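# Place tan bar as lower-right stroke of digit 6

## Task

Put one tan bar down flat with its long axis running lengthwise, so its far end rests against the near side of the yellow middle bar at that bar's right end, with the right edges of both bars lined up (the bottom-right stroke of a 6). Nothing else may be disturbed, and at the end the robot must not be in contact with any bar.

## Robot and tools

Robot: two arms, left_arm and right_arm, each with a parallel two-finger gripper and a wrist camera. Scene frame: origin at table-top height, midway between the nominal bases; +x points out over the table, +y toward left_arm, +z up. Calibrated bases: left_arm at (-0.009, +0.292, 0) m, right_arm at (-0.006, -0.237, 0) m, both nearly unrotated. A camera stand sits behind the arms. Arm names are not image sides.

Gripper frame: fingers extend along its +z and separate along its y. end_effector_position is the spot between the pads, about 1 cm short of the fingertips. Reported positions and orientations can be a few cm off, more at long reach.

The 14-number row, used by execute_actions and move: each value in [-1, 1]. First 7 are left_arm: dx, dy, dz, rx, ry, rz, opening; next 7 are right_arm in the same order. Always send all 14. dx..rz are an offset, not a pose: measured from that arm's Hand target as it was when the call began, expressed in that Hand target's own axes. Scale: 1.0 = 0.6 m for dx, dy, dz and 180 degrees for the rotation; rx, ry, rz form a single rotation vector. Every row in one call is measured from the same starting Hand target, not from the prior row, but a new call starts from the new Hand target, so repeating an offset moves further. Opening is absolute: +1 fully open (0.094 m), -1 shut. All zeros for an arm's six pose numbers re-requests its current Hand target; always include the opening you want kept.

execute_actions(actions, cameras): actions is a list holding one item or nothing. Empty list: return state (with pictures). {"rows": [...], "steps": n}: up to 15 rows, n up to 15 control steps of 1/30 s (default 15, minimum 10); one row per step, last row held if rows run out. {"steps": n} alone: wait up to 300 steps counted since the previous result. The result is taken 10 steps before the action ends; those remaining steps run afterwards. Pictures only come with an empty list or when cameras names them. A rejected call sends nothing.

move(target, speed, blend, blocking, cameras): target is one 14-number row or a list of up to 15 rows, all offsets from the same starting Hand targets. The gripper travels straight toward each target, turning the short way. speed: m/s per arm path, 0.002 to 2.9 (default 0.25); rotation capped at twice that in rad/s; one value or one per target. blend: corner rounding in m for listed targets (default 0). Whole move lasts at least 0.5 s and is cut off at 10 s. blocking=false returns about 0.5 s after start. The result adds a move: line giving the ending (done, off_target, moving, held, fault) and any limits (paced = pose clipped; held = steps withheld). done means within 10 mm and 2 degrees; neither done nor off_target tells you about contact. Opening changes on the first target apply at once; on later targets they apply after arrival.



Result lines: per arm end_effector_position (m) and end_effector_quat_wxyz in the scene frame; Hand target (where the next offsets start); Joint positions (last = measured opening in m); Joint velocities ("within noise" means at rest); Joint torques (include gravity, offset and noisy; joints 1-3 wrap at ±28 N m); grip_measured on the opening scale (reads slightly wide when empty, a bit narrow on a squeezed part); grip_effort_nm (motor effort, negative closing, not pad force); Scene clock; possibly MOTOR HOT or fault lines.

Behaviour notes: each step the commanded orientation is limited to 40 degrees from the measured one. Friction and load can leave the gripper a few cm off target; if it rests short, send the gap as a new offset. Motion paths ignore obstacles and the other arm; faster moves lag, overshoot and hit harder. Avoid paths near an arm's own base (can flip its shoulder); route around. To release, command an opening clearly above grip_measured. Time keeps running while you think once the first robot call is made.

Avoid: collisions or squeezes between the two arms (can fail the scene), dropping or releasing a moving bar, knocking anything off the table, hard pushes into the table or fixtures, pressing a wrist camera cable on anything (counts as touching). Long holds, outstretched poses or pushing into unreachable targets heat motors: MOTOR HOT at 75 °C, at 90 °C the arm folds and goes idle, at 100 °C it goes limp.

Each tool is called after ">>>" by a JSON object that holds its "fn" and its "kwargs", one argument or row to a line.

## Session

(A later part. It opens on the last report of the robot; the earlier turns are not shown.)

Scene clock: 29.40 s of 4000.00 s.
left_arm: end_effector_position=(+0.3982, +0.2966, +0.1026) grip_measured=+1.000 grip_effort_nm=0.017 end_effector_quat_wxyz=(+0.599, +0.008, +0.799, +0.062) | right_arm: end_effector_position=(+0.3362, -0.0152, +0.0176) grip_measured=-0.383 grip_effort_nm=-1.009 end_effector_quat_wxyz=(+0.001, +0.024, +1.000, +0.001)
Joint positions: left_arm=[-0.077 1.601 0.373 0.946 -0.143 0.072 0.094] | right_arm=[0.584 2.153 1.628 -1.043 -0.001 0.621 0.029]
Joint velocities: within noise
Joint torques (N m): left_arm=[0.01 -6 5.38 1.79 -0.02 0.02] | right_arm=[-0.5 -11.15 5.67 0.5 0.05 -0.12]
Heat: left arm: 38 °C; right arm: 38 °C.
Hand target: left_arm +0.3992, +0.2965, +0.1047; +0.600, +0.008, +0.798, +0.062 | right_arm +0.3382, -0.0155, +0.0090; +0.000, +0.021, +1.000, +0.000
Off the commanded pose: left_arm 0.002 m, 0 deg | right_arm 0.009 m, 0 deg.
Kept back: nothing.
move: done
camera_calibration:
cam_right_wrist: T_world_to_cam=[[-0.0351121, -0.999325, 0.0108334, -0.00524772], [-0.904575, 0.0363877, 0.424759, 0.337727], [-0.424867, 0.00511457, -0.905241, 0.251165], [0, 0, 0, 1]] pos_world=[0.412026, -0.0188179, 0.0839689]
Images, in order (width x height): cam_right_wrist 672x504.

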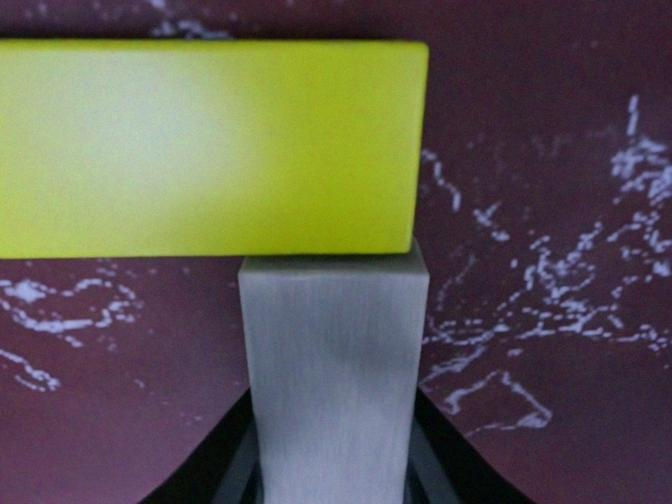

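>>> {"fn": "move", "kwargs": {
  "target": [0,0,0,0,0,0,1,0.001,0.0042,0.011,0,0,-0.006,-0.46],
  "speed": 0.1,
  "cameras": ["cam_right_wrist","cam_high"]
}}

>>> {"fn": "zoom_image", "kwargs": {
  "camera": "cam_right_wrist",
  "region": [180, 50, 480, 350]
}}

Scene clock: 30.87 s of 4000.00 s.
left_arm: end_effector_position=(+0.3982, +0.2966, +0.1026) grip_measured=+1.000 grip_effort_nm=0.017 end_effector_quat_wxyz=(+0.599, +0.008, +0.799, +0.062) | right_arm: end_effector_position=(+0.3371, -0.0146, +0.0160) grip_measured=-0.383 grip_effort_nm=-1.018 end_effector_quat_wxyz=(+0.003, +0.017, +1.000, +0.003)
Joint positions: left_arm=[-0.077 1.601 0.373 0.946 -0.143 0.072 0.094] | right_arm=[0.584 2.153 1.622 -1.03 -0.001 0.606 0.029]
Joint velocities: within noise
Joint torques (N m): left_arm=[-0.09 -6 5.35 1.79 -0.02 0] | right_arm=[0.03 -10.13 5.2 0.62 0.02 -0.06]
Heat: left arm: 38 °C; right arm: 39 °C.
Hand target: left_arm +0.3992, +0.2965, +0.1047; +0.600, +0.008, +0.798, +0.062 | right_arm +0.3377, -0.0129, +0.0024; -0.001, +0.011, +1.000, +0.001
Off the commanded pose: left_arm 0.002 m, 0 deg | right_arm 0.014 m, 1 deg.
Kept back: nothing.
move: off_target (right_arm)
camera_calibration:
cam_right_wrist: T_world_to_cam=[[-0.0206551, -0.999761, 0.0071472, -0.00934332], [-0.907137, 0.021746, 0.420273, 0.339925], [-0.420328, 0.00219731, -0.907369, 0.248498], [0, 0, 0, 1]] pos_world=[0.412616, -0.0172791, 0.0826848]
Images, in order (width x height): cam_high 672x504, cam_right_wrist 672x504.

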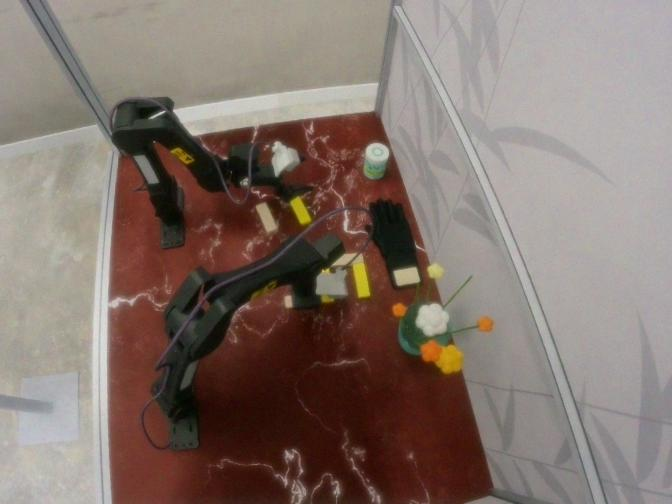

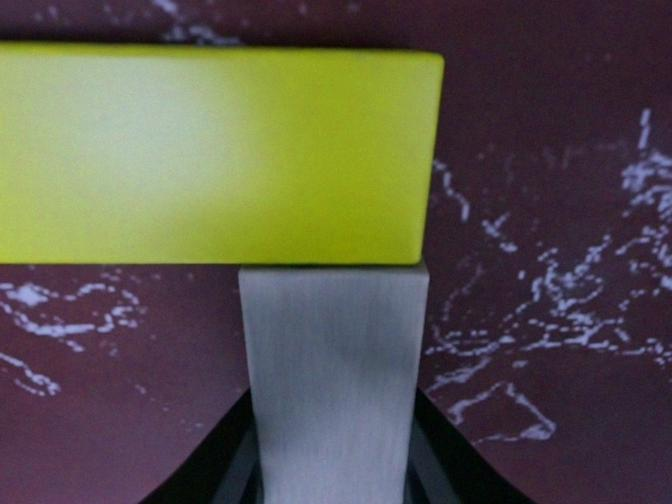

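Scaled by 1.680.

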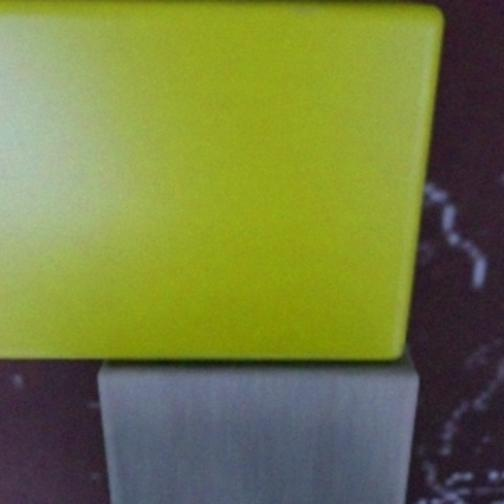

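>>> {"fn": "move", "kwargs": {
  "target": [0,0,0,0,0,0,1,-0.005,0.002,-0.0067,0,0,0,-0.46],
  "speed": 0.05,
  "cameras": ["cam_right_wrist"]
}}

>>> {"fn": "zoom_image", "kwargs": {
  "camera": "cam_right_wrist",
  "region": [180, 50, 480, 350]
}}

Scene clock: 32.13 s of 4000.00 s.
left_arm: end_effector_position=(+0.3982, +0.2966, +0.1026) grip_measured=+1.000 grip_effort_nm=0.017 end_effector_quat_wxyz=(+0.599, +0.008, +0.799, +0.062) | right_arm: end_effector_position=(+0.3371, -0.0145, +0.0157) grip_measured=-0.383 grip_effort_nm=-1.013 end_effector_quat_wxyz=(+0.003, +0.016, +1.000, +0.003)
Joint positions: left_arm=[-0.077 1.601 0.373 0.946 -0.143 0.072 0.094] | right_arm=[0.584 2.154 1.622 -1.03 -0.001 0.604 0.029]
Joint velocities: within noise
Joint torques (N m): left_arm=[-0.03 -5.98 5.35 1.79 -0.03 -0.01] | right_arm=[0.05 -9.66 7.72 0.44 0.01 -0.09]
Heat: left arm: 38 °C; right arm: 39 °C.
Hand target: left_arm +0.3992, +0.2965, +0.1047; +0.600, +0.008, +0.798, +0.062 | right_arm +0.3408, -0.0118, +0.0063; -0.001, +0.011, +1.000, +0.000
Off the commanded pose: left_arm 0.002 m, 0 deg | right_arm 0.010 m, 1 deg.
Kept back: nothing.
move: done
camera_calibration:
cam_right_wrist: T_world_to_cam=[[-0.0184207, -0.999803, 0.00741491, -0.0100775], [-0.90704, 0.0198308, 0.420578, 0.339951], [-0.420642, 0.00102175, -0.907226, 0.248323], [0, 0, 0, 1]] pos_world=[0.412618, -0.0170707, 0.0823838]
Images, in order (width x height): cam_right_wrist 672x504.

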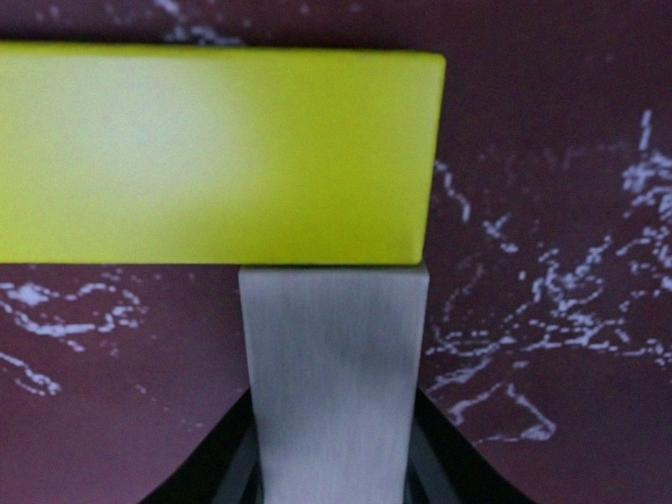

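Scaled by 1.680.

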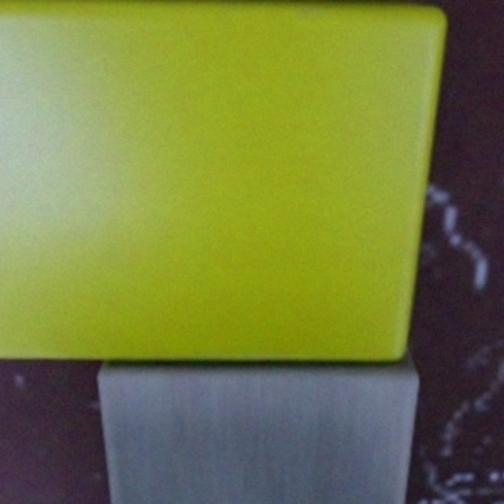

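>>> {"fn": "move", "kwargs": {
  "target": [0,0,0,0,0,0,1,-0.0035,0.001,-0.003,0,0,0,-0.46],
  "speed": 0.05,
  "cameras": ["cam_right_wrist"]
}}

>>> {"fn": "zoom_image", "kwargs": {
  "camera": "cam_right_wrist",
  "region": [340, 200, 480, 340]
}}

Scene clock: 33.30 s of 4000.00 s.
left_arm: end_effector_position=(+0.3982, +0.2966, +0.1026) grip_measured=+1.000 grip_effort_nm=0.017 end_effector_quat_wxyz=(+0.599, +0.008, +0.799, +0.062) | right_arm: end_effector_position=(+0.3397, -0.0125, +0.0160) grip_measured=-0.383 grip_effort_nm=-1.009 end_effector_quat_wxyz=(+0.004, +0.014, +1.000, +0.004)
Joint positions: left_arm=[-0.077 1.601 0.373 0.946 -0.143 0.072 0.094] | right_arm=[0.584 2.163 1.637 -1.033 -0.003 0.601 0.029]
Joint velocities: within noise
Joint torques (N m): left_arm=[-0.01 -5.96 5.37 1.79 -0.02 0.03] | right_arm=[-0.2 -10.03 8.06 0.32 0.06 -0.08]
Heat: left arm: 38 °C; right arm: 39 °C.
Hand target: left_arm +0.3992, +0.2965, +0.1047; +0.600, +0.008, +0.798, +0.062 | right_arm +0.3429, -0.0112, +0.0083; +0.000, +0.011, +1.000, +0.001
Off the commanded pose: left_arm 0.002 m, 0 deg | right_arm 0.009 m, 1 deg.
Kept back: nothing.
move: done
camera_calibration:
cam_right_wrist: T_world_to_cam=[[-0.0157353, -0.999867, 0.00420778, -0.00888573], [-0.907945, 0.016051, 0.418781, 0.342471], [-0.418793, 0.00276919, -0.908078, 0.249067], [0, 0, 0, 1]] pos_world=[0.415113, -0.0150713, 0.0827896]
Images, in order (width x height): cam_right_wrist 672x504.

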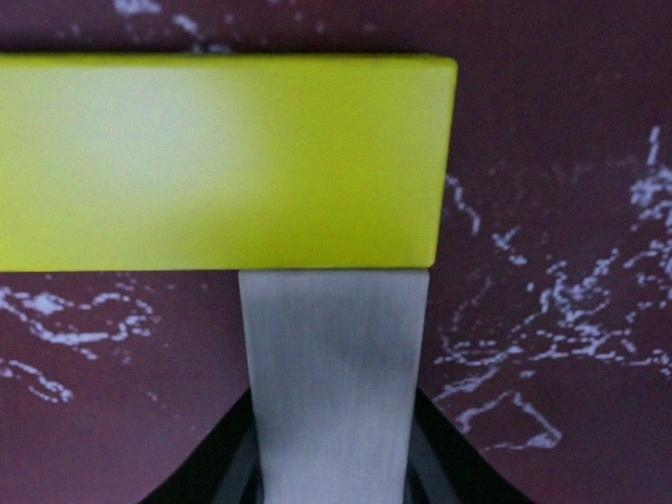

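Scaled by 3.600.

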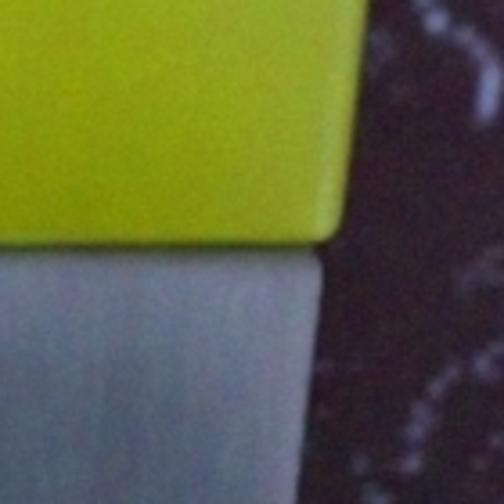

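>>> {"fn": "move", "kwargs": {
  "target": [0,0,0,0,0,0,1,0.004,-0.001,-0.005,0,0,0,-0.3],
  "speed": 0.03,
  "cameras": []
}}

>>> {"fn": "move", "kwargs": {
  "target": [0,0,0,0,0,0,1,0,0,0,0,0,0,0.1],
  "cameras": ["cam_right_wrist"]
}}

>>> {"fn": "zoom_image", "kwargs": {
  "camera": "cam_right_wrist",
  "region": [180, 150, 480, 450]
}}

Scene clock: 35.83 s of 4000.00 s.
left_arm: end_effector_position=(+0.3982, +0.2966, +0.1026) grip_measured=+1.000 grip_effort_nm=0.017 end_effector_quat_wxyz=(+0.599, +0.008, +0.799, +0.062) | right_arm: end_effector_position=(+0.3395, -0.0126, +0.0158) grip_measured=-0.302 grip_effort_nm=0.095 end_effector_quat_wxyz=(+0.004, +0.014, +1.000, +0.004)
Joint positions: left_arm=[-0.077 1.601 0.373 0.946 -0.143 0.072 0.094] | right_arm=[0.584 2.163 1.637 -1.033 -0.003 0.601 0.033]
Joint velocities: within noise
Joint torques (N m): left_arm=[0.01 -5.97 5.37 1.78 -0.01 0.01] | right_arm=[-0.08 -11 7.42 0.26 0.08 -0.07]
Heat: left arm: 38 °C; right arm: 39 °C.
Hand target: left_arm +0.3992, +0.2965, +0.1047; +0.600, +0.008, +0.798, +0.062 | right_arm +0.3404, -0.0118, +0.0111; -0.001, +0.011, +1.000, +0.000
Off the commanded pose: left_arm 0.002 m, 0 deg | right_arm 0.005 m, 1 deg.
Kept back: nothing.
move: done
No camera images: "cameras" was empty.

Scene clock: 36.53 s of 4000.00 s.
left_arm: end_effector_position=(+0.3982, +0.2966, +0.1026) grip_measured=+1.000 grip_effort_nm=0.017 end_effector_quat_wxyz=(+0.599, +0.008, +0.799, +0.062) | right_arm: end_effector_position=(+0.3395, -0.0126, +0.0158) grip_measured=+0.098 grip_effort_nm=0.100 end_effector_quat_wxyz=(+0.004, +0.014, +1.000, +0.004)
Joint positions: left_arm=[-0.077 1.601 0.373 0.946 -0.143 0.072 0.094] | right_arm=[0.584 2.163 1.637 -1.033 -0.003 0.601 0.052]
Joint velocities: within noise
Joint torques (N m): left_arm=[-0.06 -5.97 5.44 1.79 -0.02 0.01] | right_arm=[-0.01 -11 7.28 0.26 0.05 -0.07]
Heat: left arm: 38 °C; right arm: 39 °C.
Hand target: left_arm +0.3992, +0.2965, +0.1047; +0.600, +0.008, +0.798, +0.062 | right_arm +0.3404, -0.0118, +0.0111; -0.001, +0.011, +1.000, +0.000
Off the commanded pose: left_arm 0.002 m, 0 deg | right_arm 0.005 m, 1 deg.
Kept back: nothing.
move: done
camera_calibration:
cam_right_wrist: T_world_to_cam=[[-0.0157408, -0.999865, 0.00466542, -0.00902097], [-0.907663, 0.0162462, 0.419384, 0.342263], [-0.419403, 0.00236682, -0.907797, 0.249158], [0, 0, 0, 1]] pos_world=[0.415015, -0.0151699, 0.0826874]
Images, in order (width x height): cam_right_wrist 672x504.

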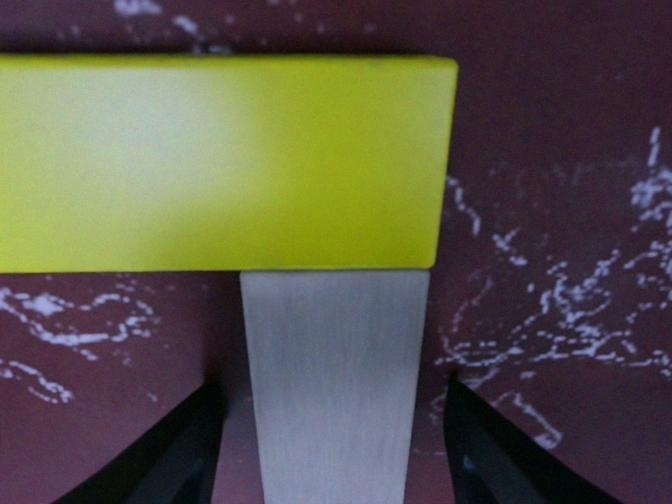

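Scaled by 1.680.

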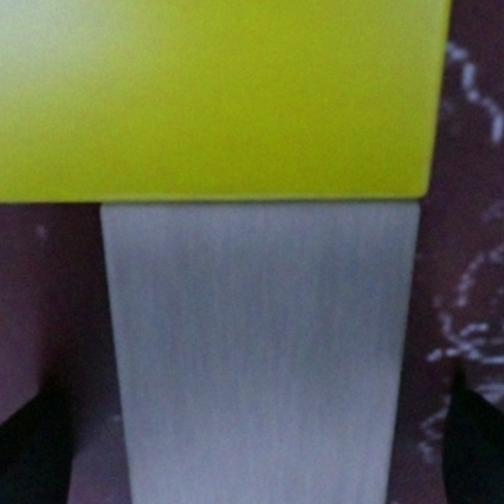

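>>> {"fn": "move", "kwargs": {
  "target": [
    [0,0,0,0,0,0,1,0,0,-0.06,0,0,0,0.1],
    [0,0,0,0,0,0,1,0.06,0,-0.22,0,0,0,0.1]
  ],
  "speed": [0.06,0.2],
  "cameras": ["cam_right_wrist","cam_low","cam_head_left"]
}}

Scene clock: 38.63 s of 4000.00 s.
left_arm: end_effector_position=(+0.3982, +0.2966, +0.1026) grip_measured=+1.000 grip_effort_nm=0.017 end_effector_quat_wxyz=(+0.599, +0.008, +0.799, +0.062) | right_arm: end_effector_position=(+0.3067, -0.0103, +0.1310) grip_measured=+0.098 grip_effort_nm=0.100 end_effector_quat_wxyz=(-0.008, +0.008, +1.000, -0.004)
Joint positions: left_arm=[-0.077 1.601 0.373 0.946 -0.143 0.072 0.094] | right_arm=[0.635 2.042 1.912 -1.457 -0.003 0.639 0.052]
Joint velocities: within noise
Joint torques (N m): left_arm=[-0.1 -5.94 5.31 1.79 -0.01 0.01] | right_arm=[0.12 -13.67 7.47 0.04 0.04 0.11]
Heat: left arm: 38 °C; right arm: 40 °C.
Hand target: left_arm +0.3992, +0.2965, +0.1047; +0.600, +0.008, +0.798, +0.062 | right_arm +0.3047, -0.0112, +0.1432; +0.000, +0.011, +1.000, +0.001
Off the commanded pose: left_arm 0.002 m, 0 deg | right_arm 0.012 m, 1 deg.
Kept back: nothing.
move: off_target (right_arm)
camera_calibration:
cam_right_wrist: T_world_to_cam=[[-0.00209451, -0.999783, 0.0207022, -0.0140274], [-0.897964, 0.0109907, 0.439931, 0.258426], [-0.440063, -0.0176684, -0.897793, 0.344636], [0, 0, 0, 1]] pos_world=[0.38369, -0.0107755, 0.196013]
Images, in order (width x height): cam_head_left 672x504, cam_low 672x504, cam_right_wrist 672x504.

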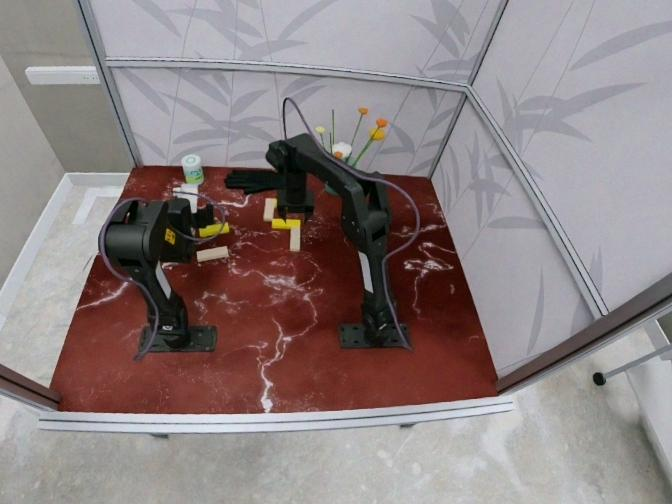

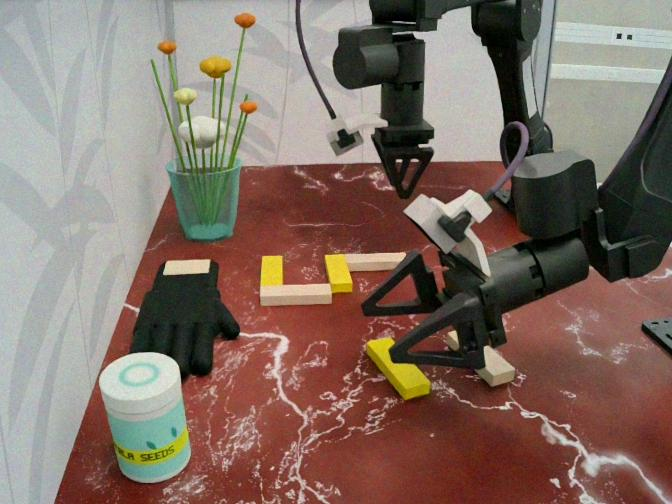

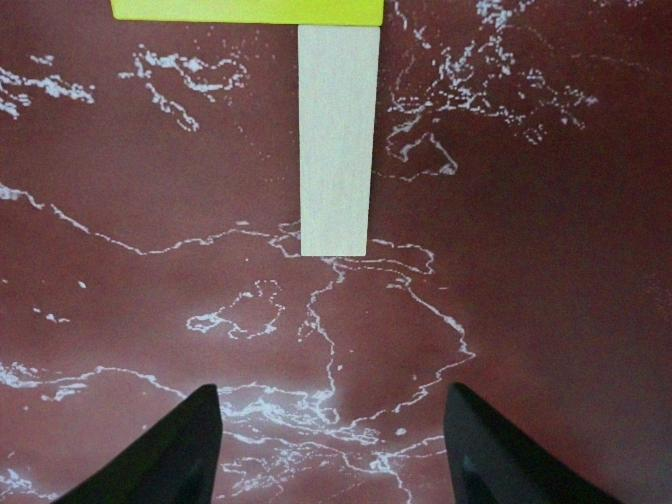

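>>> {"fn": "finished_scene", "kwargs": {
  "scene": 1
}}

The scene is finished: the task was done.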